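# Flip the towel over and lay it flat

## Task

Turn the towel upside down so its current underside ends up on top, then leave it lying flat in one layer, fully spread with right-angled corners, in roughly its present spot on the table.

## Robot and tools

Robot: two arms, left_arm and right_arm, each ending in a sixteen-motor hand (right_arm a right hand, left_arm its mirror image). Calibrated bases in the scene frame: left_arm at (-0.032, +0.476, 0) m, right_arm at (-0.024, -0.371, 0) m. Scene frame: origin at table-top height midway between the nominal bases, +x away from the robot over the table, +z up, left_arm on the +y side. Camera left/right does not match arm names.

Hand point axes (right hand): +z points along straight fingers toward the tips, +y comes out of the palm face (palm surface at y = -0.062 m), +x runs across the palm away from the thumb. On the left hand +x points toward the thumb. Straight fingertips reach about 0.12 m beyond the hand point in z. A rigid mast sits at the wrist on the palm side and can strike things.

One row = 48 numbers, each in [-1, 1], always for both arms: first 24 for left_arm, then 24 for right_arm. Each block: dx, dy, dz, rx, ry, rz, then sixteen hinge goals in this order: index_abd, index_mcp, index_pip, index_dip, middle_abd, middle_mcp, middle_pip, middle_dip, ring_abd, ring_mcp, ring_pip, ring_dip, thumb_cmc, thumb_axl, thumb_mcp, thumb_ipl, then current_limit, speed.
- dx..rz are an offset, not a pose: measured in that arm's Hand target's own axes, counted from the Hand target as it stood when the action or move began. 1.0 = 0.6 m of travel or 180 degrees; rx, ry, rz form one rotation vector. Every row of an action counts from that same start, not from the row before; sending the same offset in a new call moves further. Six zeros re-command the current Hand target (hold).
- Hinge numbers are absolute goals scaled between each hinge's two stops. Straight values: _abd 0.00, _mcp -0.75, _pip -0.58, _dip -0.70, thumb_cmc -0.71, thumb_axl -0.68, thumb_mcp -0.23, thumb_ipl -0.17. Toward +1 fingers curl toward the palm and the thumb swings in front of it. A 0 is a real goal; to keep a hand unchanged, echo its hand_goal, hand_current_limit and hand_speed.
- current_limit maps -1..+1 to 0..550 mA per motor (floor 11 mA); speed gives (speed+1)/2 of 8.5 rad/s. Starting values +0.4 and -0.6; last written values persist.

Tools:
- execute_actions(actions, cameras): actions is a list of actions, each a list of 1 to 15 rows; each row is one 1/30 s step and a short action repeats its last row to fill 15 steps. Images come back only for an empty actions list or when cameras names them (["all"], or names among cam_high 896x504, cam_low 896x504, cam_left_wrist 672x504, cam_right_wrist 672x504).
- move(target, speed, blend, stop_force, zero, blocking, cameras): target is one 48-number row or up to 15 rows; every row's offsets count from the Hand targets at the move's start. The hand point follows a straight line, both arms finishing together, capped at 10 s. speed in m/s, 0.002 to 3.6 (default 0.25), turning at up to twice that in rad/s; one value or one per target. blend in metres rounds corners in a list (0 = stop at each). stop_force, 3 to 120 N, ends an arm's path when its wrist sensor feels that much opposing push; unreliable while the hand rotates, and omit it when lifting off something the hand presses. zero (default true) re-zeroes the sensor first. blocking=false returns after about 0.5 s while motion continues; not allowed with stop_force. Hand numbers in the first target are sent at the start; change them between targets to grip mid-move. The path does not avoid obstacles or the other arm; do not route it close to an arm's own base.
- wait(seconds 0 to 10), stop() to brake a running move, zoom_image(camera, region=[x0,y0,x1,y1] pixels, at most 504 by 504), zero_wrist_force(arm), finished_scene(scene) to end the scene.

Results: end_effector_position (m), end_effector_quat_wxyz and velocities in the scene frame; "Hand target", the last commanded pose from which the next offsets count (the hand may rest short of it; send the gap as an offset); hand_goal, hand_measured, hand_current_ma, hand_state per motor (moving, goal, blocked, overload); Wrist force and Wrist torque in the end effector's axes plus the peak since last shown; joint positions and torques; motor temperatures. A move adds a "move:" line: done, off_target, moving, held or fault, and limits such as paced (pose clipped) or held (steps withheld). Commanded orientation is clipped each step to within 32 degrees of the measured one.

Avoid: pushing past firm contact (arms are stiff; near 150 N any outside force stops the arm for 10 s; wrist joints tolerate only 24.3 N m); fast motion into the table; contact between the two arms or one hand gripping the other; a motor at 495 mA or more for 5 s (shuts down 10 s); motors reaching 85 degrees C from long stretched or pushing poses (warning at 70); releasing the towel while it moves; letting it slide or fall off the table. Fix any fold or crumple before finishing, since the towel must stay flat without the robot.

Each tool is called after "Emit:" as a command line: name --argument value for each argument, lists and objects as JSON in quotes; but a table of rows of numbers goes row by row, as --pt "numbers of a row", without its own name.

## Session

Emit:
execute_actions --actions '[]'

Emit:
zoom_image --camera "cam_high" --region '[340, 100, 640, 300]'

Scene clock: 0.00 s.
left_arm: end_effector_position=(+0.2136, +0.2360, +0.2859) hand_goal=(+0.000, -0.754, -0.576, -0.696, +0.000, -0.754, -0.576, -0.696, +0.000, -0.754, -0.576, -0.696, -0.714, -0.678, -0.226, -0.168) hand_measured=(+0.000, -0.754, -0.576, -0.696, +0.000, -0.754, -0.576, -0.696, +0.000, -0.754, -0.576, -0.696, -0.714, -0.678, -0.226, -0.168) hand_current_ma=(+0, +0, +0, +0, +0, +0, +0, +0, +0, +0, +0, +0, +0, +0, +0, +0) hand_state=(goal, goal, goal, goal, goal, goal, goal, goal, goal, goal, goal, goal, goal, goal, goal, goal) hand_current_limit=0.40 hand_speed=-0.60 end_effector_quat_wxyz=(+0.441, +0.700, -0.410, +0.385) | right_arm: end_effector_position=(+0.2286, -0.9348, +0.1871) hand_goal=(+0.000, -0.754, -0.576, -0.696, +0.000, -0.754, -0.576, -0.696, +0.000, -0.754, -0.576, -0.696, -0.714, -0.678, -0.226, -0.168) hand_measured=(+0.000, -0.754, -0.576, -0.696, +0.000, -0.754, -0.576, -0.696, +0.000, -0.754, -0.576, -0.696, -0.714, -0.678, -0.226, -0.168) hand_current_ma=(+0, +0, +0, +0, +0, +0, +0, +0, +0, +0, +0, +0, +0, +0, +0, +0) hand_state=(goal, goal, goal, goal, goal, goal, goal, goal, goal, goal, goal, goal, goal, goal, goal, goal) hand_current_limit=0.40 hand_speed=-0.60 end_effector_quat_wxyz=(+0.092, -0.597, +0.796, +0.048)
Joint positions: left_arm=[3.642 -1.11 -2.456 -1.919 0.456 -2.639] | right_arm=[-1.343 -1 1.242 -1.653 -1.438 2.1]
Joint velocities: within noise
Joint torques (N m): no reading
Motor temperatures (°C): left_arm=[33 36 36 40 34 43] | right_arm=[31 31 35 36 40 45]
Wrist force (N): no reading
Wrist torque (N m): no reading
Wrist force, peak (N): no reading
Hand target: left_arm +0.2136, +0.2360, +0.2859; +0.441, +0.700, -0.410, +0.385 | right_arm +0.2286, -0.9348, +0.1871; +0.092, -0.597, +0.796, +0.048
camera_calibration:
cam_left_wrist: T_world_to_cam=[[0.270421, 0.396543, -0.877283, 0.0627593], [0.493574, 0.725266, 0.479973, -0.460582], [0.826594, -0.562799, 0.000403553, 0.0770657], [0, 0, 0, 1]] pos_world=[0.146658, 0.352531, 0.276094]
cam_right_wrist: T_world_to_cam=[[-0.4009, 0.911913, 0.0877134, 0.963192], [0.527281, 0.151385, 0.836096, -0.186434], [0.749169, 0.381441, -0.541525, 0.415462], [0, 0, 0, 1]] pos_world=[0.173195, -1.0086, 0.296375]

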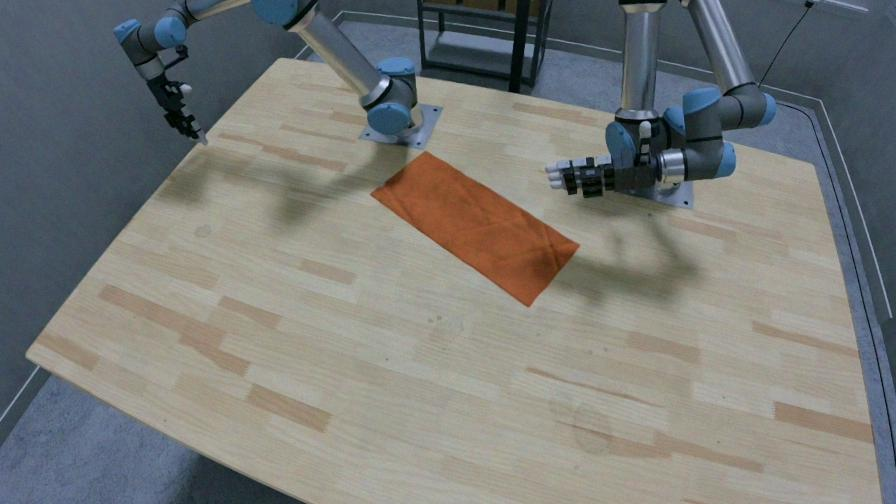

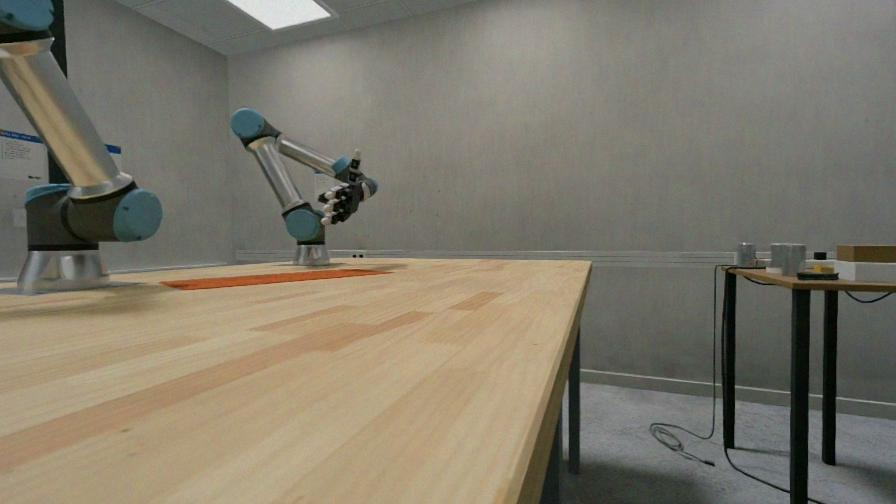

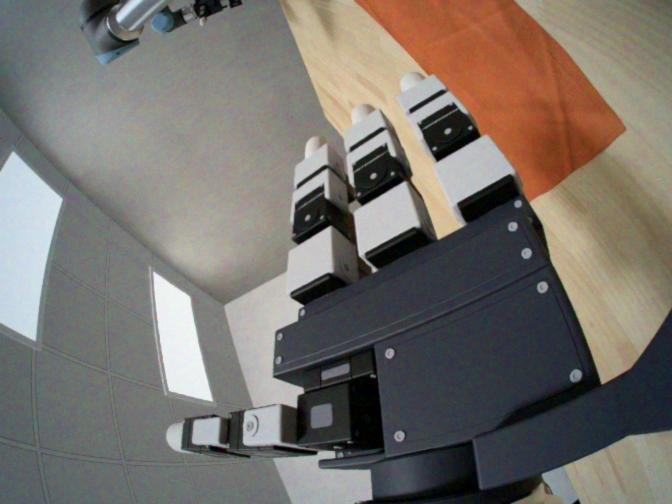

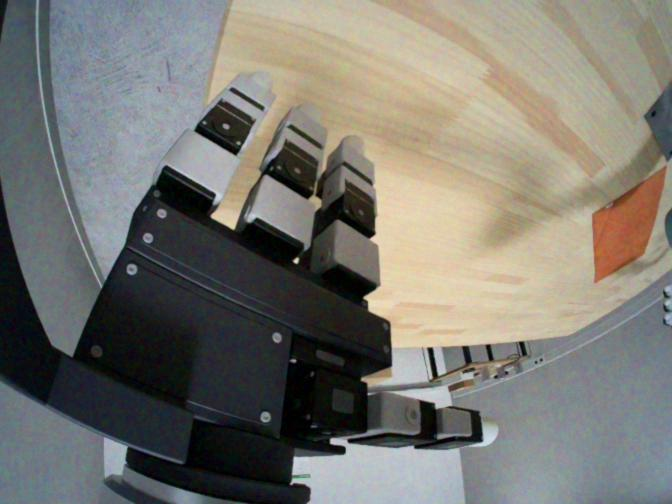

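Scaled by 1.680.

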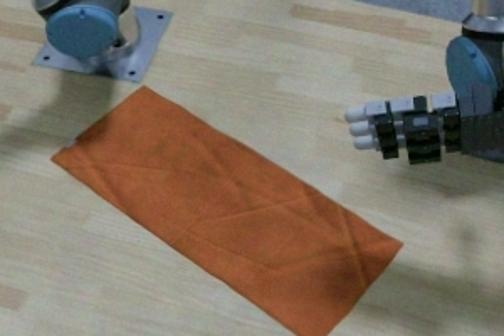

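Emit:
move --pt "0.209 -0.0725 -0.1817 0.2383 -0.0318 -0.2991 0.217 -0.479 -0.577 -0.696 0 0.479 0.737 -0.696 -0.217 -0.479 -0.577 -0.696 -0.714 -0.678 -0.226 -0.168 0.4 -0.6 -0.575 0.026 -0.125 -0.05 -0.005 -0.479 0.217 -0.479 -0.577 -0.696 0 0.479 0.737 -0.696 -0.217 -0.479 -0.577 -0.696 -0.714 -0.678 -0.226 -0.168 0.4 -0.6" --pt "0.209 -0.0725 -0.1817 0.4766 -0.0636 -0.5982 0.217 -0.479 -0.577 -0.696 0 0.479 0.737 -0.696 -0.217 -0.479 -0.577 -0.696 -0.714 -0.678 -0.226 -0.168 0.4 -0.6 -0.575 0.026 -0.125 -0.0996 -0.0104 -0.958 0.217 -0.479 -0.577 -0.696 0 0.479 0.737 -0.696 -0.217 -0.479 -0.577 -0.696 -0.714 -0.678 -0.226 -0.168 0.4 -0.6" --speed 0.5 --blend 0.02 --cameras '["cam_high"]'

Scene clock: 8.43 s.
left_arm: end_effector_position=(+0.2801, +0.3203, +0.4200) hand_goal=(+0.216, -0.480, -0.578, -0.696, +0.000, +0.478, +0.736, -0.696, -0.218, -0.480, -0.578, -0.696, -0.714, -0.678, -0.226, -0.168) hand_measured=(+0.216, -0.486, -0.578, -0.696, +0.004, +0.470, +0.734, -0.696, -0.212, -0.486, -0.578, -0.696, -0.716, -0.678, -0.224, -0.168) hand_current_ma=(+1, -31, +3, +0, +14, -39, -6, +0, +21, -30, +4, +0, -13, +3, +12, +2) hand_state=(goal, goal, goal, goal, goal, goal, goal, goal, goal, goal, goal, goal, goal, goal, goal, goal) hand_current_limit=0.40 hand_speed=-0.60 end_effector_quat_wxyz=(+0.000, +0.834, +0.552, +0.000) | right_arm: end_effector_position=(+0.3007, -0.6198, +0.3302) hand_goal=(+0.216, -0.480, -0.578, -0.696, +0.000, +0.478, +0.736, -0.696, -0.218, -0.480, -0.578, -0.696, -0.714, -0.678, -0.226, -0.168) hand_measured=(+0.212, -0.482, -0.576, -0.696, +0.002, +0.460, +0.732, -0.696, -0.212, -0.482, -0.576, -0.696, -0.714, -0.678, -0.224, -0.168) hand_current_ma=(+0, +0, +0, +0, +0, -8, +0, +0, +1, +0, +0, +0, +0, +0, +0, +0) hand_state=(goal, goal, goal, goal, goal, goal, goal, goal, goal, goal, goal, goal, goal, goal, goal, goal) hand_current_limit=0.40 hand_speed=-0.60 end_effector_quat_wxyz=(+0.000, +0.834, +0.552, +0.000)
Joint positions: left_arm=[3.08 -0.98 -1.813 -1.919 1.571 -5.927] | right_arm=[-1.106 -2.057 2.002 -1.515 -1.571 -0.678]
Joint torques (N m): left_arm=[-12.56 -14.05 37.99 0.97 1.97 -2.1] | right_arm=[-9.83 -11.92 -10.03 -5.15 1.8 -1.6]
Wrist force (N): left_arm=[-1.1 -1.1 -1.4] | right_arm=[0.2 0.0 0.1]
Wrist torque (N m): left_arm=[0.10 0.28 -0.01] | right_arm=[0.10 -0.05 0.04]
Wrist force, peak (N): left_arm=[-1.1 -0.9 -1.8] | right_arm=[-0.1 -1.7 -0.2]
Hand target: left_arm +0.2801, +0.3203, +0.4200; +0.000, +0.834, +0.552, +0.000 | right_arm +0.3007, -0.6198, +0.3302; +0.000, +0.834, +0.552, +0.000
Off the commanded pose: left_arm 0.000 m, 0 deg | right_arm 0.000 m, 0 deg.
move: done
Images, in order (width x height): cam_high 896x504.

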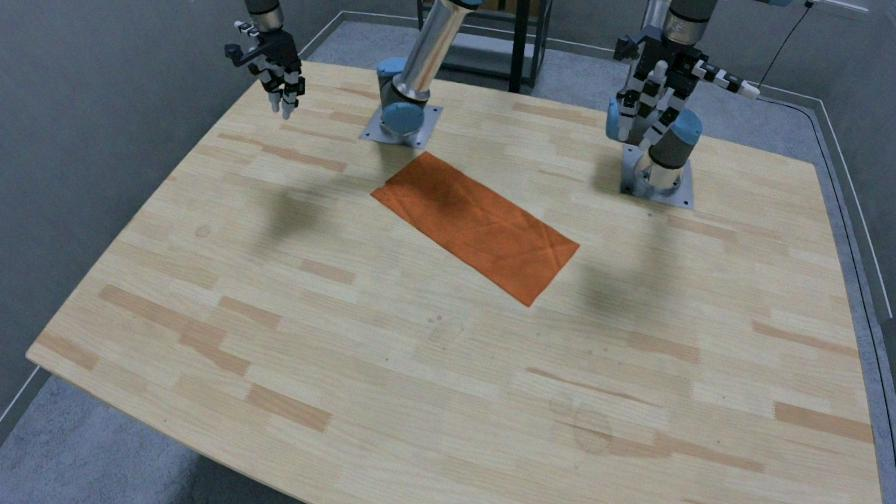

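Emit:
move --target '[-0.0283,0.5097,0.4333,0,0,0,0.217,-0.479,-0.577,-0.696,0,0.479,0.737,-0.696,-0.217,-0.479,-0.577,-0.696,-0.714,-0.678,-0.226,-0.168,0.4,-0.6,0.5065,-0.139,0.2837,0,0,0,0.217,-0.479,-0.577,-0.696,0,0.479,0.737,-0.696,-0.217,-0.479,-0.577,-0.696,-0.714,-0.678,-0.226,-0.168,0.4,-0.6]' --speed 0.3 --cameras '["cam_left_wrist","cam_right_wrist"]'

Emit:
zoom_image --camera "cam_left_wrist" --region '[230, 0, 470, 180]'

Emit:
zoom_image --camera "cam_right_wrist" --region '[230, 0, 470, 180]'

Scene clock: 11.43 s.
left_arm: end_effector_position=(+0.5552, +0.1855, +0.1601) hand_goal=(+0.216, -0.480, -0.578, -0.696, +0.000, +0.478, +0.736, -0.696, -0.218, -0.480, -0.578, -0.696, -0.714, -0.678, -0.226, -0.168) hand_measured=(+0.216, -0.486, -0.578, -0.696, +0.004, +0.470, +0.734, -0.696, -0.212, -0.484, -0.578, -0.696, -0.716, -0.678, -0.224, -0.168) hand_current_ma=(+1, -25, +3, +0, +14, -39, -6, +0, +20, -22, +4, +0, -8, +3, +14, +2) hand_state=(goal, goal, goal, goal, goal, goal, goal, goal, goal, goal, goal, goal, goal, goal, goal, goal) hand_current_limit=0.40 hand_speed=-0.60 end_effector_quat_wxyz=(+0.000, +0.834, +0.552, +0.000) | right_arm: end_effector_position=(+0.3422, -0.3074, +0.1600) hand_goal=(+0.216, -0.480, -0.578, -0.696, +0.000, +0.478, +0.736, -0.696, -0.218, -0.480, -0.578, -0.696, -0.714, -0.678, -0.226, -0.168) hand_measured=(+0.212, -0.482, -0.576, -0.696, +0.002, +0.460, +0.732, -0.696, -0.214, -0.482, -0.576, -0.696, -0.714, -0.678, -0.224, -0.168) hand_current_ma=(+0, +0, +0, +0, +0, -8, +0, +0, +0, +0, +0, +0, +0, +0, +0, +0) hand_state=(goal, goal, goal, goal, goal, goal, goal, goal, goal, goal, goal, goal, goal, goal, goal, goal) hand_current_limit=0.40 hand_speed=-0.60 end_effector_quat_wxyz=(+0.000, +0.834, +0.552, +0.000)
Joint positions: left_arm=[2.852 -1.833 -1.794 -1.084 1.571 -6.155] | right_arm=[-0.082 -1.97 2.402 -2.002 -1.571 0.346]
Joint torques (N m): left_arm=[-12.48 20.5 34.43 4.32 2.17 -1.96] | right_arm=[8.77 4.48 -36.58 -5.05 -2.14 1.95]
Wrist force (N): left_arm=[-0.8 -0.7 -1.1] | right_arm=[0.3 0.2 0.1]
Wrist torque (N m): left_arm=[0.11 0.23 -0.01] | right_arm=[0.14 -0.05 -0.14]
Wrist force, peak (N): left_arm=[-1.0 -2.4 -2.4] | right_arm=[1.6 -0.6 0.6]
Hand target: left_arm +0.5552, +0.1855, +0.1601; +0.000, +0.834, +0.552, +0.000 | right_arm +0.3422, -0.3074, +0.1600; +0.000, +0.834, +0.552, +0.000
Off the commanded pose: left_arm 0.000 m, 0 deg | right_arm 0.000 m, 0 deg.
move: done
camera_calibration:
cam_left_wrist: T_world_to_cam=[[-0.876612, -0.479153, 0.0443282, 0.531819], [-0.293588, 0.60555, 0.739673, -0.114498], [-0.381259, 0.635392, -0.671505, 0.322239], [0, 0, 0, 1]] pos_world=[0.555439, 0.119409, 0.277501]
cam_right_wrist: T_world_to_cam=[[0.290442, -0.955629, -0.0491569, -0.34981], [-0.62805, -0.229136, 0.743673, -0.0255326], [-0.721939, -0.185121, -0.666734, 0.425733], [0, 0, 0, 1]] pos_world=[0.392917, -0.261327, 0.285643]
Images, in order (width x height): cam_left_wrist 672x504, cam_right_wrist 672x504.

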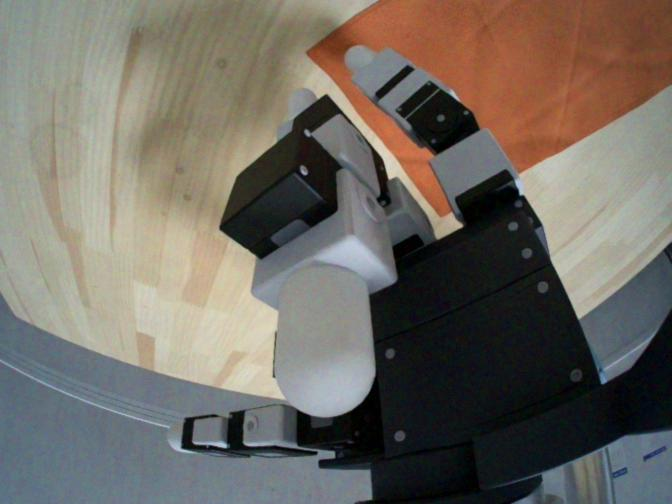

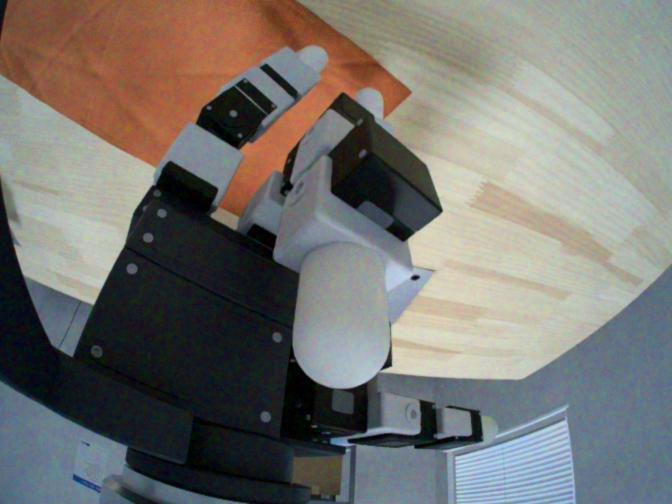

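Scaled by 2.100 from the camera's 672x504 image, which has a finer 960x720 frame.

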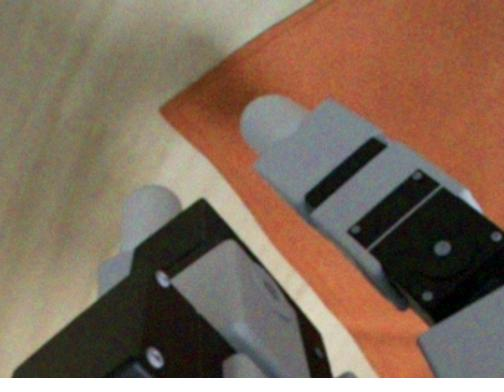

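Scaled by 2.100 from the camera's 672x504 image, which has a finer 960x720 frame.

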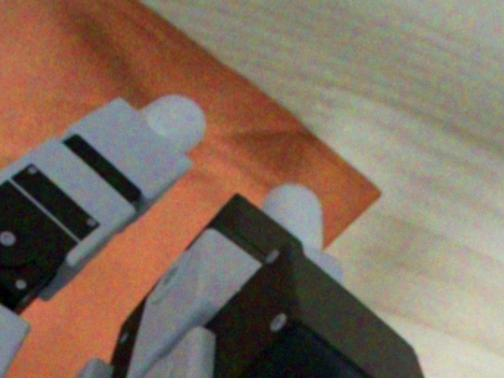

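Emit:
move --target '[-0.0417,0.019,0.07,0,0,0,0.217,-0.479,-0.577,-0.696,0,0.479,0.737,-0.696,-0.217,-0.479,-0.577,-0.696,-0.714,-0.678,-0.226,-0.168,0.7,-0.6,-0.0517,0.0215,0.07,0,0,0,0.217,-0.479,-0.577,-0.696,0,0.479,0.737,-0.696,-0.217,-0.479,-0.577,-0.696,-0.714,-0.678,-0.226,-0.168,0.7,-0.6]' --speed 0.15 --cameras '["cam_left_wrist","cam_right_wrist"]'

Emit:
zoom_image --camera "cam_left_wrist" --region '[230, 0, 470, 180]'

Emit:
zoom_image --camera "cam_right_wrist" --region '[230, 0, 470, 180]'

Scene clock: 13.93 s.
left_arm: end_effector_position=(+0.5559, +0.1580, +0.1181) hand_goal=(+0.216, -0.480, -0.578, -0.696, +0.000, +0.478, +0.736, -0.696, -0.218, -0.480, -0.578, -0.696, -0.714, -0.678, -0.226, -0.168) hand_measured=(+0.216, -0.486, -0.578, -0.696, +0.004, +0.470, +0.734, -0.696, -0.212, -0.484, -0.578, -0.696, -0.716, -0.678, -0.224, -0.168) hand_current_ma=(+1, -25, +3, +0, +14, -39, -6, +0, +19, -22, +4, +0, -8, +3, +14, +2) hand_state=(goal, goal, goal, goal, goal, goal, goal, goal, goal, goal, goal, goal, goal, goal, goal, goal) hand_current_limit=0.70 hand_speed=-0.60 end_effector_quat_wxyz=(+0.000, +0.834, +0.552, +0.000) | right_arm: end_effector_position=(+0.3420, -0.3410, +0.1181) hand_goal=(+0.216, -0.480, -0.578, -0.696, +0.000, +0.478, +0.736, -0.696, -0.218, -0.480, -0.578, -0.696, -0.714, -0.678, -0.226, -0.168) hand_measured=(+0.212, -0.482, -0.576, -0.696, +0.002, +0.460, +0.732, -0.696, -0.214, -0.482, -0.576, -0.696, -0.714, -0.678, -0.224, -0.168) hand_current_ma=(+0, +0, +0, +0, +0, -8, +0, +0, +0, +0, +0, +0, +0, +0, +0, +0) hand_state=(goal, goal, goal, goal, goal, goal, goal, goal, goal, goal, goal, goal, goal, goal, goal, goal) hand_current_limit=0.70 hand_speed=-0.60 end_effector_quat_wxyz=(+0.000, +0.834, +0.552, +0.000)
Joint positions: left_arm=[2.806 -1.916 -1.805 -0.991 1.571 -6.201] | right_arm=[-0.199 -1.935 2.505 -2.141 -1.571 0.229]
Joint torques (N m): left_arm=[-12.57 22.27 35.02 3.97 0.44 -2.06] | right_arm=[-10.92 4.36 -6.83 -5.05 1.72 -1.67]
Wrist force (N): left_arm=[-0.6 -0.8 -0.8] | right_arm=[0.4 0.2 0.2]
Wrist torque (N m): left_arm=[0.05 0.24 -0.02] | right_arm=[0.11 -0.09 0.04]
Wrist force, peak (N): left_arm=[-0.2 -1.0 -1.8] | right_arm=[0.9 0.2 -0.5]
Hand target: left_arm +0.5560, +0.1580, +0.1181; +0.000, +0.834, +0.552, +0.000 | right_arm +0.3420, -0.3410, +0.1180; +0.000, +0.834, +0.552, +0.000
Off the commanded pose: left_arm 0.000 m, 0 deg | right_arm 0.000 m, 0 deg.
move: done
camera_calibration:
cam_left_wrist: T_world_to_cam=[[-0.876592, -0.47918, 0.0444225, 0.521222], [-0.293535, 0.605554, 0.739691, -0.0666387], [-0.381345, 0.635367, -0.671479, 0.311794], [0, 0, 0, 1]] pos_world=[0.556239, 0.0920088, 0.235501]
cam_right_wrist: T_world_to_cam=[[0.290423, -0.955634, -0.0491764, -0.383915], [-0.628004, -0.229125, 0.743715, -0.00214801], [-0.721987, -0.185109, -0.666685, 0.391377], [0, 0, 0, 1]] pos_world=[0.392718, -0.294927, 0.243643]
Images, in order (width x height): cam_left_wrist 672x504, cam_right_wrist 672x504.

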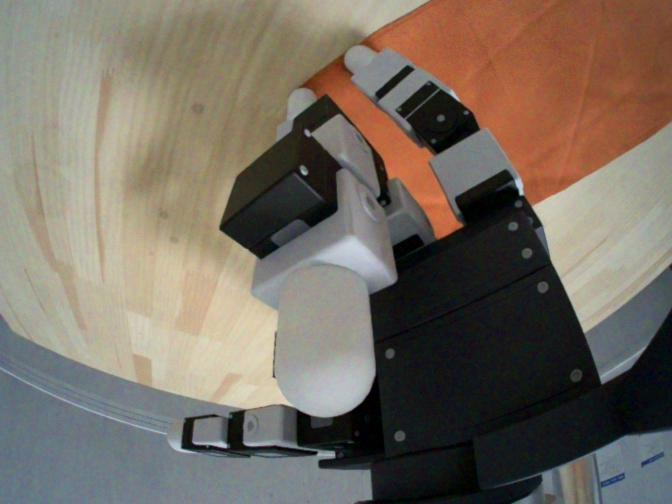

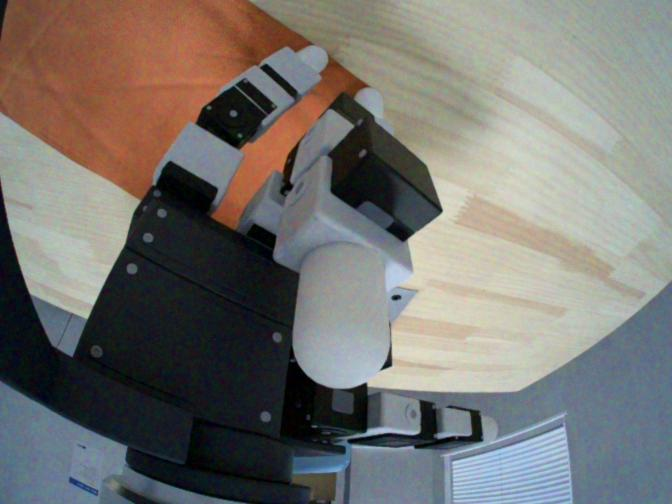

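Scaled by 2.100 from the camera's 672x504 image, which has a finer 960x720 frame.

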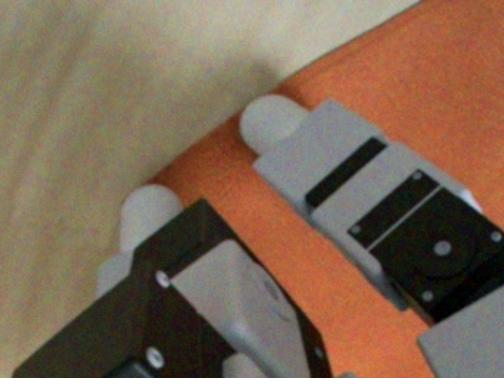

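Scaled by 2.100 from the camera's 672x504 image, which has a finer 960x720 frame.

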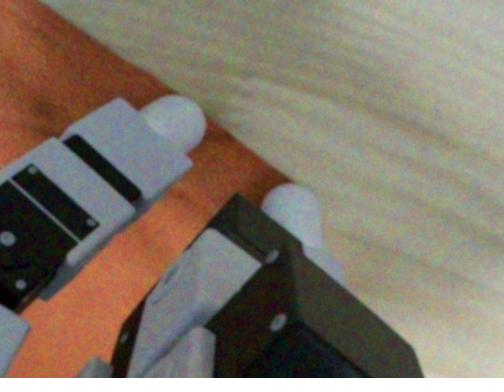

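Emit:
move --target '[0,0,0.0125,0,0,0,0.217,-0.479,-0.577,-0.696,0,0.479,0.737,-0.696,-0.217,-0.479,-0.577,-0.696,-0.714,-0.678,-0.226,-0.168,0.7,-0.6,0,0,0.0125,0,0,0,0.217,-0.479,-0.577,-0.696,0,0.479,0.737,-0.696,-0.217,-0.479,-0.577,-0.696,-0.714,-0.678,-0.226,-0.168,0.7,-0.6]' --speed 0.01 --stop_force 4

Scene clock: 16.73 s.
left_arm: end_effector_position=(+0.5560, +0.1580, +0.1152) hand_goal=(+0.216, -0.480, -0.578, -0.696, +0.000, +0.478, +0.736, -0.696, -0.218, -0.480, -0.578, -0.696, -0.714, -0.678, -0.226, -0.168) hand_measured=(+0.218, -0.482, -0.578, -0.696, +0.004, +0.470, +0.734, -0.696, -0.216, -0.482, -0.578, -0.696, -0.716, -0.678, -0.224, -0.168) hand_current_ma=(+6, -10, +2, +0, +14, -39, -6, +0, +9, -5, +2, +0, -8, +3, +14, +2) hand_state=(goal, goal, goal, goal, goal, goal, goal, goal, goal, goal, goal, goal, goal, goal, goal, goal) hand_current_limit=0.70 hand_speed=-0.60 end_effector_quat_wxyz=(+0.000, +0.834, +0.552, +0.000) | right_arm: end_effector_position=(+0.3420, -0.3410, +0.1134) hand_goal=(+0.216, -0.480, -0.578, -0.696, +0.000, +0.478, +0.736, -0.696, -0.218, -0.480, -0.578, -0.696, -0.714, -0.678, -0.226, -0.168) hand_measured=(+0.214, -0.480, -0.576, -0.696, +0.002, +0.460, +0.732, -0.696, -0.216, -0.480, -0.576, -0.696, -0.714, -0.678, -0.224, -0.168) hand_current_ma=(+0, +0, +0, +0, +0, -8, +0, +0, +0, +0, +0, +0, +0, +0, +0, +0) hand_state=(goal, goal, goal, goal, goal, goal, goal, goal, goal, goal, goal, goal, goal, goal, goal, goal) hand_current_limit=0.70 hand_speed=-0.60 end_effector_quat_wxyz=(+0.000, +0.834, +0.552, +0.000)
Joint positions: left_arm=[2.806 -1.92 -1.808 -0.984 1.571 -6.201] | right_arm=[-0.199 -1.925 2.514 -2.16 -1.571 0.229]
Joint torques (N m): left_arm=[-10.93 42.77 33.61 1.3 2.04 -2.03] | right_arm=[-9.18 -11.91 -33.18 -0.42 0.48 -1.51]
Wrist force (N): left_arm=[-0.9 -2.3 -4.6] | right_arm=[0.4 -1.2 -3.0]
Wrist torque (N m): left_arm=[0.33 0.11 0.01] | right_arm=[0.32 0.00 0.01]
Wrist force, peak (N): left_arm=[-1.0 -3.2 -7.8] | right_arm=[0.6 -2.2 -6.7]
Hand target: left_arm +0.5560, +0.1580, +0.1152; +0.000, +0.834, +0.552, +0.000 (not the last commanded pose) | right_arm +0.3420, -0.3410, +0.1134; +0.000, +0.834, +0.552, +0.000 (not the last commanded pose)
Off the commanded pose: left_arm 0.005 m, 0 deg | right_arm 0.003 m, 0 deg.
move: contact (left_arm, right_arm)

Emit:
move --target '[0,0,0.0095,0,0,0,0.41,-0.479,-0.577,-0.696,0,0.479,0.737,-0.696,-0.41,-0.479,-0.577,-0.696,-0.714,-0.678,-0.226,-0.168,0.7,-0.96,0,0,0.0095,0,0,0,0.5,-0.479,-0.577,-0.696,0,0.479,0.737,-0.696,-0.5,-0.479,-0.577,-0.696,-0.714,-0.678,-0.226,-0.168,0.7,-0.96]' --speed 0.0045 --stop_force 20

Emit:
wait --seconds 1.0 --cameras '["cam_left_wrist","cam_right_wrist"]'

Emit:
zoom_image --camera "cam_left_wrist" --region '[230, 0, 470, 180]'

Emit:
zoom_image --camera "cam_right_wrist" --region '[230, 0, 470, 180]'

Scene clock: 19.27 s.
left_arm: end_effector_position=(+0.5560, +0.1580, +0.1095) hand_goal=(+0.410, -0.480, -0.578, -0.696, +0.000, +0.478, +0.736, -0.696, -0.410, -0.480, -0.578, -0.696, -0.714, -0.678, -0.226, -0.168) hand_measured=(+0.382, -0.472, -0.574, -0.694, +0.004, +0.470, +0.734, -0.696, -0.298, -0.458, -0.568, -0.694, -0.716, -0.678, -0.224, -0.168) hand_current_ma=(-108, +38, +20, +7, +14, -39, -6, +0, +467, +106, +46, +8, -8, +3, +14, +2) hand_state=(blocked, goal, goal, goal, goal, goal, goal, goal, blocked, blocked, goal, goal, goal, goal, goal, goal) hand_current_limit=0.70 hand_speed=-0.96 end_effector_quat_wxyz=(+0.000, +0.834, +0.552, +0.000) | right_arm: end_effector_position=(+0.3420, -0.3410, +0.1077) hand_goal=(+0.500, -0.480, -0.578, -0.696, +0.000, +0.478, +0.736, -0.696, -0.500, -0.480, -0.578, -0.696, -0.714, -0.678, -0.226, -0.168) hand_measured=(+0.406, -0.470, -0.572, -0.694, +0.002, +0.460, +0.732, -0.696, -0.326, -0.456, -0.562, -0.692, -0.714, -0.678, -0.224, -0.168) hand_current_ma=(-122, +3, +1, +0, +0, -8, +0, +0, +372, +13, +5, +0, +0, +0, +0, +0) hand_state=(blocked, goal, goal, goal, goal, goal, goal, goal, blocked, blocked, goal, goal, goal, goal, goal, goal) hand_current_limit=0.70 hand_speed=-0.96 end_effector_quat_wxyz=(+0.000, +0.834, +0.552, +0.000)
Joint positions: left_arm=[2.806 -1.928 -1.815 -0.97 1.571 -6.201] | right_arm=[-0.199 -1.912 2.525 -2.183 -1.571 0.229]
Joint torques (N m): left_arm=[-4.77 7.15 0.78 3.55 2.22 -1.61] | right_arm=[-8.09 7.37 -2.85 -3.52 -1.92 -0.28]
Wrist force (N): left_arm=[-8.2 -9.0 -24.3] | right_arm=[4.8 -3.1 -12.0]
Wrist torque (N m): left_arm=[1.40 -1.44 0.05] | right_arm=[0.66 0.78 0.05]
Wrist force, peak (N): left_arm=[-8.2 -9.0 -24.7] | right_arm=[6.1 -5.3 -16.0]
Hand target: left_arm +0.5560, +0.1580, +0.1095; +0.000, +0.834, +0.552, +0.000 | right_arm +0.3420, -0.3410, +0.1077; +0.000, +0.834, +0.552, +0.000
Off the commanded pose: left_arm 0.000 m, 0 deg | right_arm 0.000 m, 0 deg.
move: contact (left_arm)

Scene clock: 20.27 s.
left_arm: end_effector_position=(+0.5560, +0.1580, +0.1095) hand_goal=(+0.410, -0.480, -0.578, -0.696, +0.000, +0.478, +0.736, -0.696, -0.410, -0.480, -0.578, -0.696, -0.714, -0.678, -0.226, -0.168) hand_measured=(+0.382, -0.472, -0.574, -0.694, +0.004, +0.470, +0.734, -0.696, -0.298, -0.458, -0.568, -0.694, -0.716, -0.678, -0.224, -0.168) hand_current_ma=(-108, +38, +20, +7, +14, -39, -6, +0, +467, +106, +46, +8, -8, +3, +14, +2) hand_state=(blocked, goal, goal, goal, goal, goal, goal, goal, blocked, blocked, goal, goal, goal, goal, goal, goal) hand_current_limit=0.70 hand_speed=-0.96 end_effector_quat_wxyz=(+0.000, +0.834, +0.552, +0.000) | right_arm: end_effector_position=(+0.3420, -0.3410, +0.1077) hand_goal=(+0.500, -0.480, -0.578, -0.696, +0.000, +0.478, +0.736, -0.696, -0.500, -0.480, -0.578, -0.696, -0.714, -0.678, -0.226, -0.168) hand_measured=(+0.406, -0.470, -0.572, -0.694, +0.002, +0.460, +0.732, -0.696, -0.326, -0.456, -0.562, -0.692, -0.714, -0.678, -0.224, -0.168) hand_current_ma=(-122, +3, +1, +0, +0, -8, +0, +0, +372, +13, +5, +0, +0, +0, +0, +0) hand_state=(blocked, goal, goal, goal, goal, goal, goal, goal, blocked, blocked, goal, goal, goal, goal, goal, goal) hand_current_limit=0.70 hand_speed=-0.96 end_effector_quat_wxyz=(+0.000, +0.834, +0.552, +0.000)
Joint positions: left_arm=[2.806 -1.928 -1.815 -0.97 1.571 -6.201] | right_arm=[-0.199 -1.912 2.525 -2.183 -1.571 0.229]
Joint torques (N m): left_arm=[-4.87 8.86 0.34 3.41 2.01 -1.32] | right_arm=[-6.72 3.17 -8.33 -3.42 -2.93 1.09]
Wrist force (N): left_arm=[-8.3 -8.7 -24.5] | right_arm=[4.7 -3.1 -11.9]
Wrist torque (N m): left_arm=[1.46 -1.43 0.04] | right_arm=[0.65 0.80 0.04]
Wrist force, peak (N): left_arm=[-8.4 -9.0 -24.7] | right_arm=[4.9 -3.1 -12.1]
Hand target: left_arm +0.5560, +0.1580, +0.1095; +0.000, +0.834, +0.552, +0.000 | right_arm +0.3420, -0.3410, +0.1077; +0.000, +0.834, +0.552, +0.000
Off the commanded pose: left_arm 0.000 m, 0 deg | right_arm 0.000 m, 0 deg.
wait: 1.00 s; at rest by 0.17 s
camera_calibration:
cam_left_wrist: T_world_to_cam=[[-0.876626, -0.479124, 0.0443636, 0.521583], [-0.293546, 0.605572, 0.739671, -0.0602078], [-0.381259, 0.635392, -0.671505, 0.306039], [0, 0, 0, 1]] pos_world=[0.55624, 0.0919087, 0.226901]
cam_right_wrist: T_world_to_cam=[[0.290423, -0.955634, -0.0491764, -0.384421], [-0.628004, -0.229125, 0.743715, 0.00551225], [-0.721987, -0.185109, -0.666685, 0.38451], [0, 0, 0, 1]] pos_world=[0.392718, -0.294927, 0.233343]
Images, in order (width x height): cam_left_wrist 672x504, cam_right_wrist 672x504.

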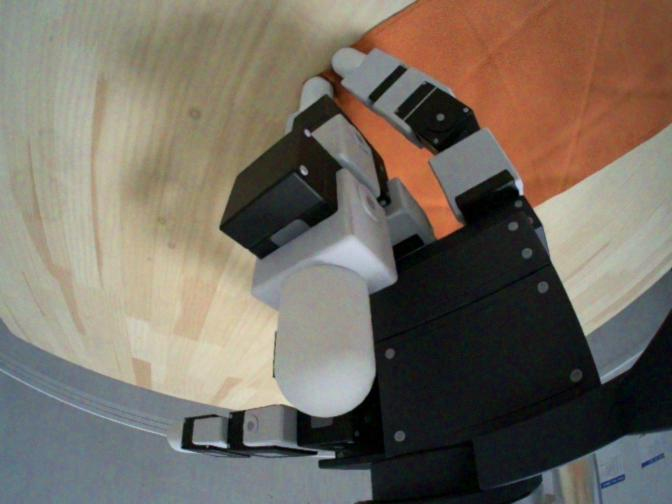

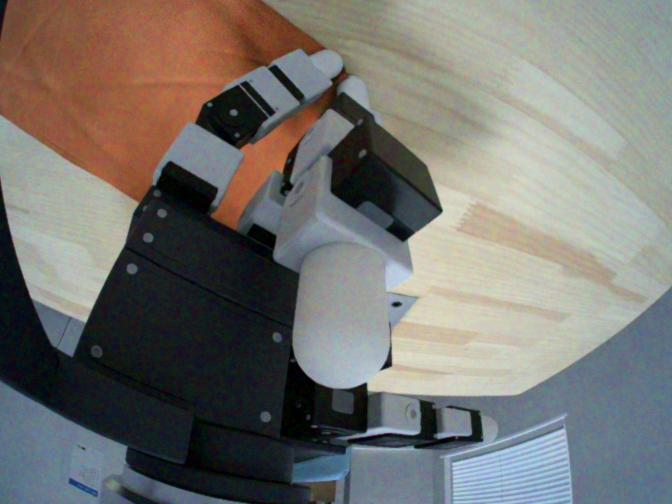

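Scaled by 2.100 from the camera's 672x504 image, which has a finer 960x720 frame.

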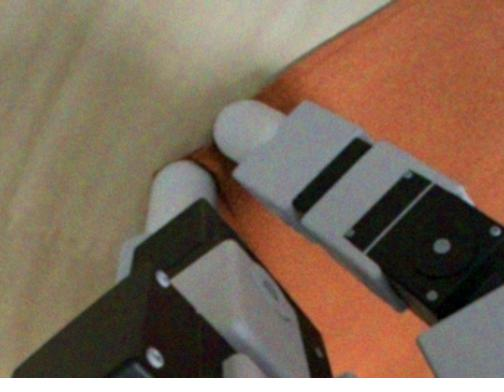

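Scaled by 2.100 from the camera's 672x504 image, which has a finer 960x720 frame.

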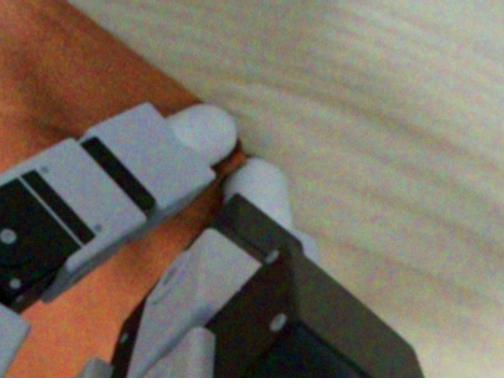

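Emit:
move --pt "0 0 -0.0015 0 0 0 0.6 -0.479 -0.577 -0.696 0 0.479 0.737 -0.696 -0.6 -0.479 -0.577 -0.696 -0.714 -0.678 -0.226 -0.168 0.65 -0.9 0 0 0 0 0 0 0.7 -0.479 -0.577 -0.696 0 0.479 0.737 -0.696 -0.7 -0.479 -0.577 -0.696 -0.714 -0.678 -0.226 -0.168 0.65 -0.9" --pt "0 0 -0.05 0 0 0 0.6 -0.479 -0.577 -0.696 0 0.479 0.737 -0.696 -0.6 -0.479 -0.577 -0.696 -0.714 -0.678 -0.226 -0.168 0.65 -0.9 0 0 -0.05 0 0 0 0.7 -0.479 -0.577 -0.696 0 0.479 0.737 -0.696 -0.7 -0.479 -0.577 -0.696 -0.714 -0.678 -0.226 -0.168 0.65 -0.9" --speed 0.06 --cameras '["cam_left_wrist","cam_right_wrist","cam_low"]'

Emit:
zoom_image --camera "cam_left_wrist" --region '[230, 0, 470, 180]'

Emit:
zoom_image --camera "cam_right_wrist" --region '[230, 0, 470, 180]'

Scene clock: 22.50 s.
left_arm: end_effector_position=(+0.5560, +0.1580, +0.1395) hand_goal=(+0.600, -0.480, -0.578, -0.696, +0.000, +0.478, +0.736, -0.696, -0.600, -0.480, -0.578, -0.696, -0.714, -0.678, -0.226, -0.168) hand_measured=(+0.450, -0.484, -0.580, -0.696, +0.004, +0.470, +0.734, -0.696, -0.298, -0.476, -0.572, -0.694, -0.716, -0.678, -0.224, -0.168) hand_current_ma=(-454, -22, -5, +3, +14, -39, -6, +0, +454, +18, +25, +8, -8, +3, +14, +2) hand_state=(blocked, goal, goal, goal, goal, goal, goal, goal, blocked, goal, goal, goal, goal, goal, goal, goal) hand_current_limit=0.65 hand_speed=-0.90 end_effector_quat_wxyz=(+0.000, +0.834, +0.552, +0.000) | right_arm: end_effector_position=(+0.3420, -0.3410, +0.1377) hand_goal=(+0.700, -0.480, -0.578, -0.696, +0.000, +0.478, +0.736, -0.696, -0.700, -0.480, -0.578, -0.696, -0.714, -0.678, -0.226, -0.168) hand_measured=(+0.432, -0.484, -0.580, -0.696, +0.002, +0.460, +0.732, -0.696, -0.328, -0.474, -0.570, -0.692, -0.714, -0.678, -0.224, -0.168) hand_current_ma=(-454, -1, +0, +0, +0, -8, +0, +0, +454, +1, +1, +0, +0, +0, +0, +0) hand_state=(blocked, goal, goal, goal, goal, goal, goal, goal, blocked, goal, goal, goal, goal, goal, goal, goal) hand_current_limit=0.65 hand_speed=-0.90 end_effector_quat_wxyz=(+0.000, +0.834, +0.552, +0.000)
Joint positions: left_arm=[2.806 -1.889 -1.779 -1.044 1.571 -6.201] | right_arm=[-0.199 -1.973 2.468 -2.065 -1.571 0.229]
Joint torques (N m): left_arm=[-6.77 45.37 34.99 1.12 2.11 -2.05] | right_arm=[-10.73 -12.96 -35.65 -0.42 0.85 -1.6]
Wrist force (N): left_arm=[-1.6 -1.0 -0.9] | right_arm=[1.4 0.0 0.3]
Wrist torque (N m): left_arm=[0.05 0.15 -0.04] | right_arm=[0.11 -0.01 0.05]
Wrist force, peak (N): left_arm=[-8.5 -9.1 -24.5] | right_arm=[4.6 -3.0 -12.4]
Hand target: left_arm +0.5560, +0.1580, +0.1395; +0.000, +0.834, +0.552, +0.000 | right_arm +0.3420, -0.3410, +0.1377; +0.000, +0.834, +0.552, +0.000
Off the commanded pose: left_arm 0.000 m, 0 deg | right_arm 0.000 m, 0 deg.
move: done
camera_calibration:
cam_left_wrist: T_world_to_cam=[[-0.876626, -0.479124, 0.0443636, 0.520252], [-0.293546, 0.605572, 0.739671, -0.082398], [-0.381259, 0.635392, -0.671505, 0.326184], [0, 0, 0, 1]] pos_world=[0.55624, 0.0919087, 0.256901]
cam_right_wrist: T_world_to_cam=[[0.290508, -0.955613, -0.0490888, -0.382905], [-0.628035, -0.229126, 0.743689, -0.0166831], [-0.721926, -0.185218, -0.666721, 0.404416], [0, 0, 0, 1]] pos_world=[0.392717, -0.294827, 0.263243]
Images, in order (width x height): cam_low 896x504, cam_left_wrist 672x504, cam_right_wrist 672x504.

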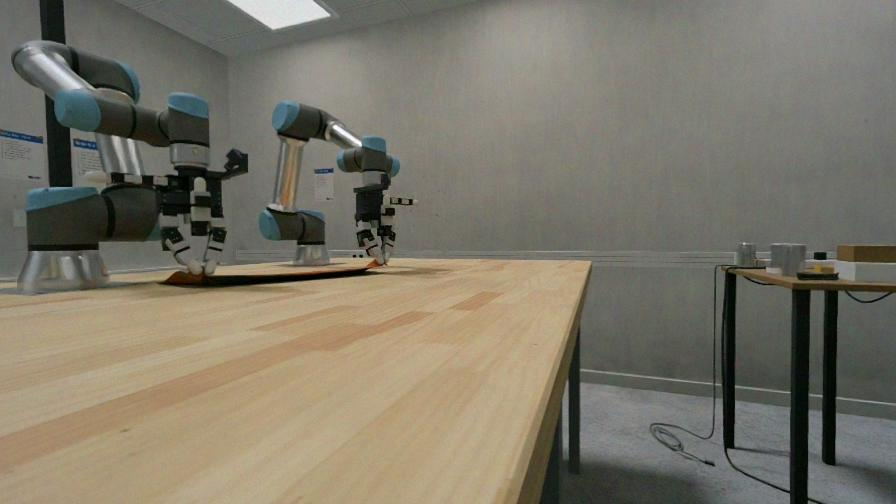

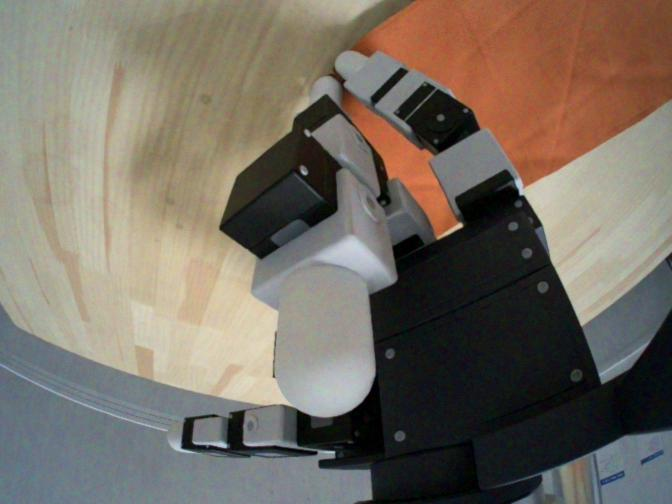

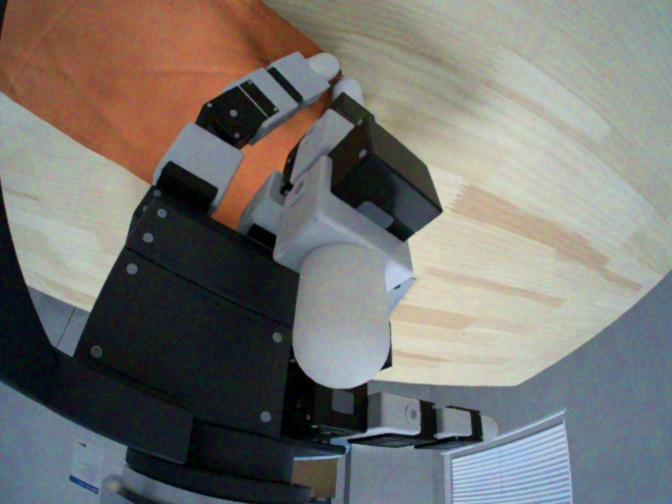

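Scaled by 2.100 from the camera's 672x504 image, which has a finer 960x720 frame.

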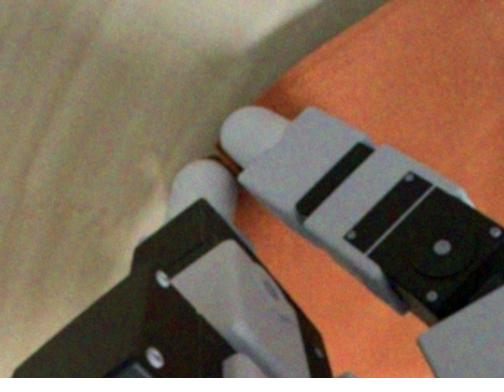

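Scaled by 2.100 from the camera's 672x504 image, which has a finer 960x720 frame.

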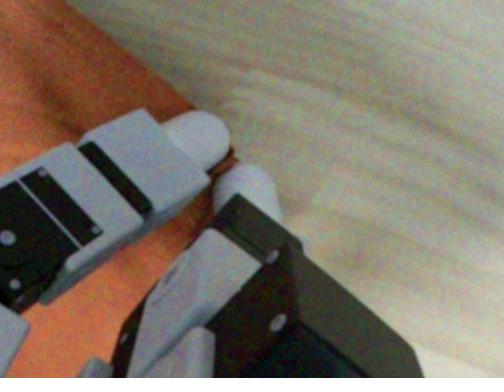

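Emit:
move --target '[0,0,-0.3875,0,0,0,0.6,-0.479,-0.577,-0.696,0,0.479,0.737,-0.696,-0.6,-0.479,-0.577,-0.696,-0.714,-0.678,-0.226,-0.168,0.65,-0.9,0,0,-0.3875,0,0,0,0.7,-0.479,-0.577,-0.696,0,0.479,0.737,-0.696,-0.7,-0.479,-0.577,-0.696,-0.714,-0.678,-0.226,-0.168,0.65,-0.9]' --speed 0.13 --cameras '["cam_high","cam_low","cam_left_wrist","cam_right_wrist"]'

Scene clock: 25.33 s.
left_arm: end_effector_position=(+0.5559, +0.1579, +0.3720) hand_goal=(+0.600, -0.480, -0.578, -0.696, +0.000, +0.478, +0.736, -0.696, -0.600, -0.480, -0.578, -0.696, -0.714, -0.678, -0.226, -0.168) hand_measured=(+0.452, -0.486, -0.580, -0.696, +0.004, +0.470, +0.734, -0.696, -0.298, -0.476, -0.572, -0.694, -0.716, -0.678, -0.224, -0.168) hand_current_ma=(-454, -26, -7, +2, +14, -39, -6, +0, +454, +16, +24, +8, -8, +3, +14, +2) hand_state=(blocked, goal, goal, goal, goal, goal, goal, goal, blocked, goal, goal, goal, goal, goal, goal, goal) hand_current_limit=0.65 hand_speed=-0.90 end_effector_quat_wxyz=(+0.000, +0.834, +0.552, +0.000) | right_arm: end_effector_position=(+0.3422, -0.3411, +0.3702) hand_goal=(+0.700, -0.480, -0.578, -0.696, +0.000, +0.478, +0.736, -0.696, -0.700, -0.480, -0.578, -0.696, -0.714, -0.678, -0.226, -0.168) hand_measured=(+0.432, -0.486, -0.580, -0.696, +0.002, +0.460, +0.732, -0.696, -0.328, -0.474, -0.570, -0.692, -0.714, -0.678, -0.224, -0.168) hand_current_ma=(-454, -1, +0, +0, +0, -8, +0, +0, +454, +1, +1, +0, +0, +0, +0, +0) hand_state=(blocked, goal, goal, goal, goal, goal, goal, goal, blocked, goal, goal, goal, goal, goal, goal, goal) hand_current_limit=0.65 hand_speed=-0.90 end_effector_quat_wxyz=(+0.000, +0.834, +0.552, +0.000)
Joint positions: left_arm=[2.805 -1.761 -1.326 -1.626 1.571 -6.202] | right_arm=[-0.199 -2.081 1.911 -1.4 -1.571 0.229]
Joint torques (N m): left_arm=[-11.69 18.79 39.39 1.15 0.56 -1.94] | right_arm=[-10.15 6.97 -38.26 -0.31 1.42 -1.62]
Wrist force (N): left_arm=[-1.7 -1.1 -0.3] | right_arm=[1.5 0.0 0.3]
Wrist torque (N m): left_arm=[-0.02 0.20 -0.04] | right_arm=[0.09 -0.01 0.10]
Wrist force, peak (N): left_arm=[-1.6 -1.0 -1.6] | right_arm=[1.3 0.2 1.0]
Hand target: left_arm +0.5559, +0.1580, +0.3720; +0.000, +0.834, +0.552, +0.000 | right_arm +0.3422, -0.3411, +0.3702; +0.000, +0.834, +0.552, +0.000
Off the commanded pose: left_arm 0.000 m, 0 deg | right_arm 0.000 m, 0 deg.
move: done
camera_calibration:
cam_left_wrist: T_world_to_cam=[[-0.876644, -0.479093, 0.0443372, 0.50987], [-0.293604, 0.605679, 0.739561, -0.254324], [-0.381172, 0.635314, -0.671628, 0.48229], [0, 0, 0, 1]] pos_world=[0.55614, 0.0919086, 0.489401]
cam_right_wrist: T_world_to_cam=[[0.290425, -0.955635, -0.0491368, -0.371596], [-0.628058, -0.22911, 0.743675, -0.189467], [-0.72194, -0.185121, -0.666733, 0.559594], [0, 0, 0, 1]] pos_world=[0.392917, -0.294927, 0.495743]

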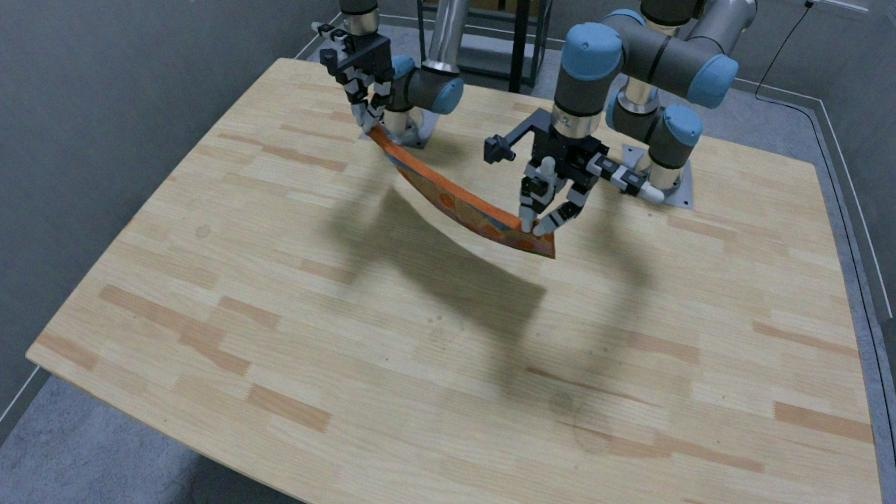

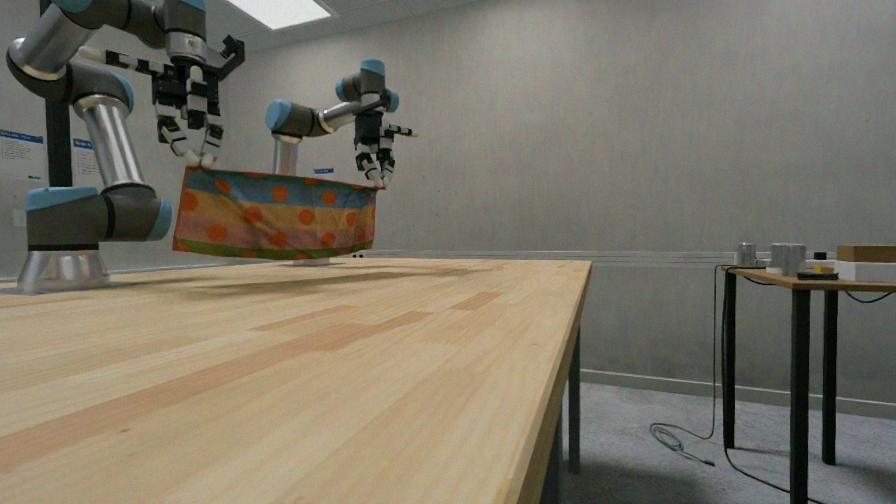

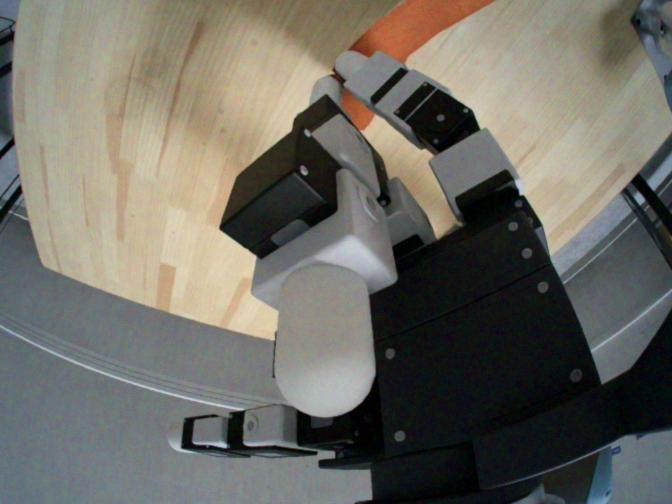

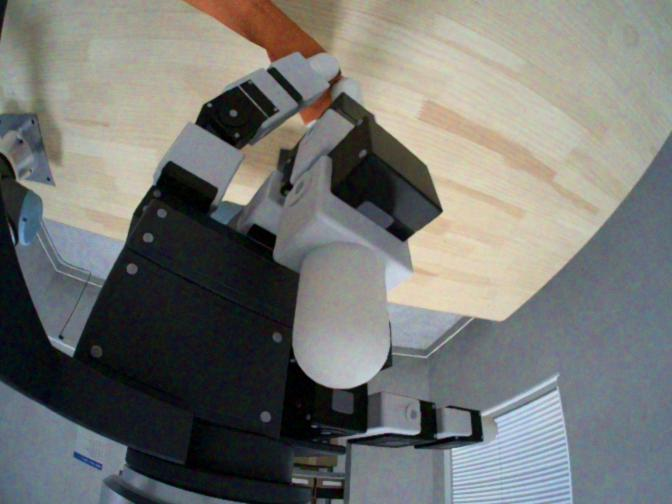

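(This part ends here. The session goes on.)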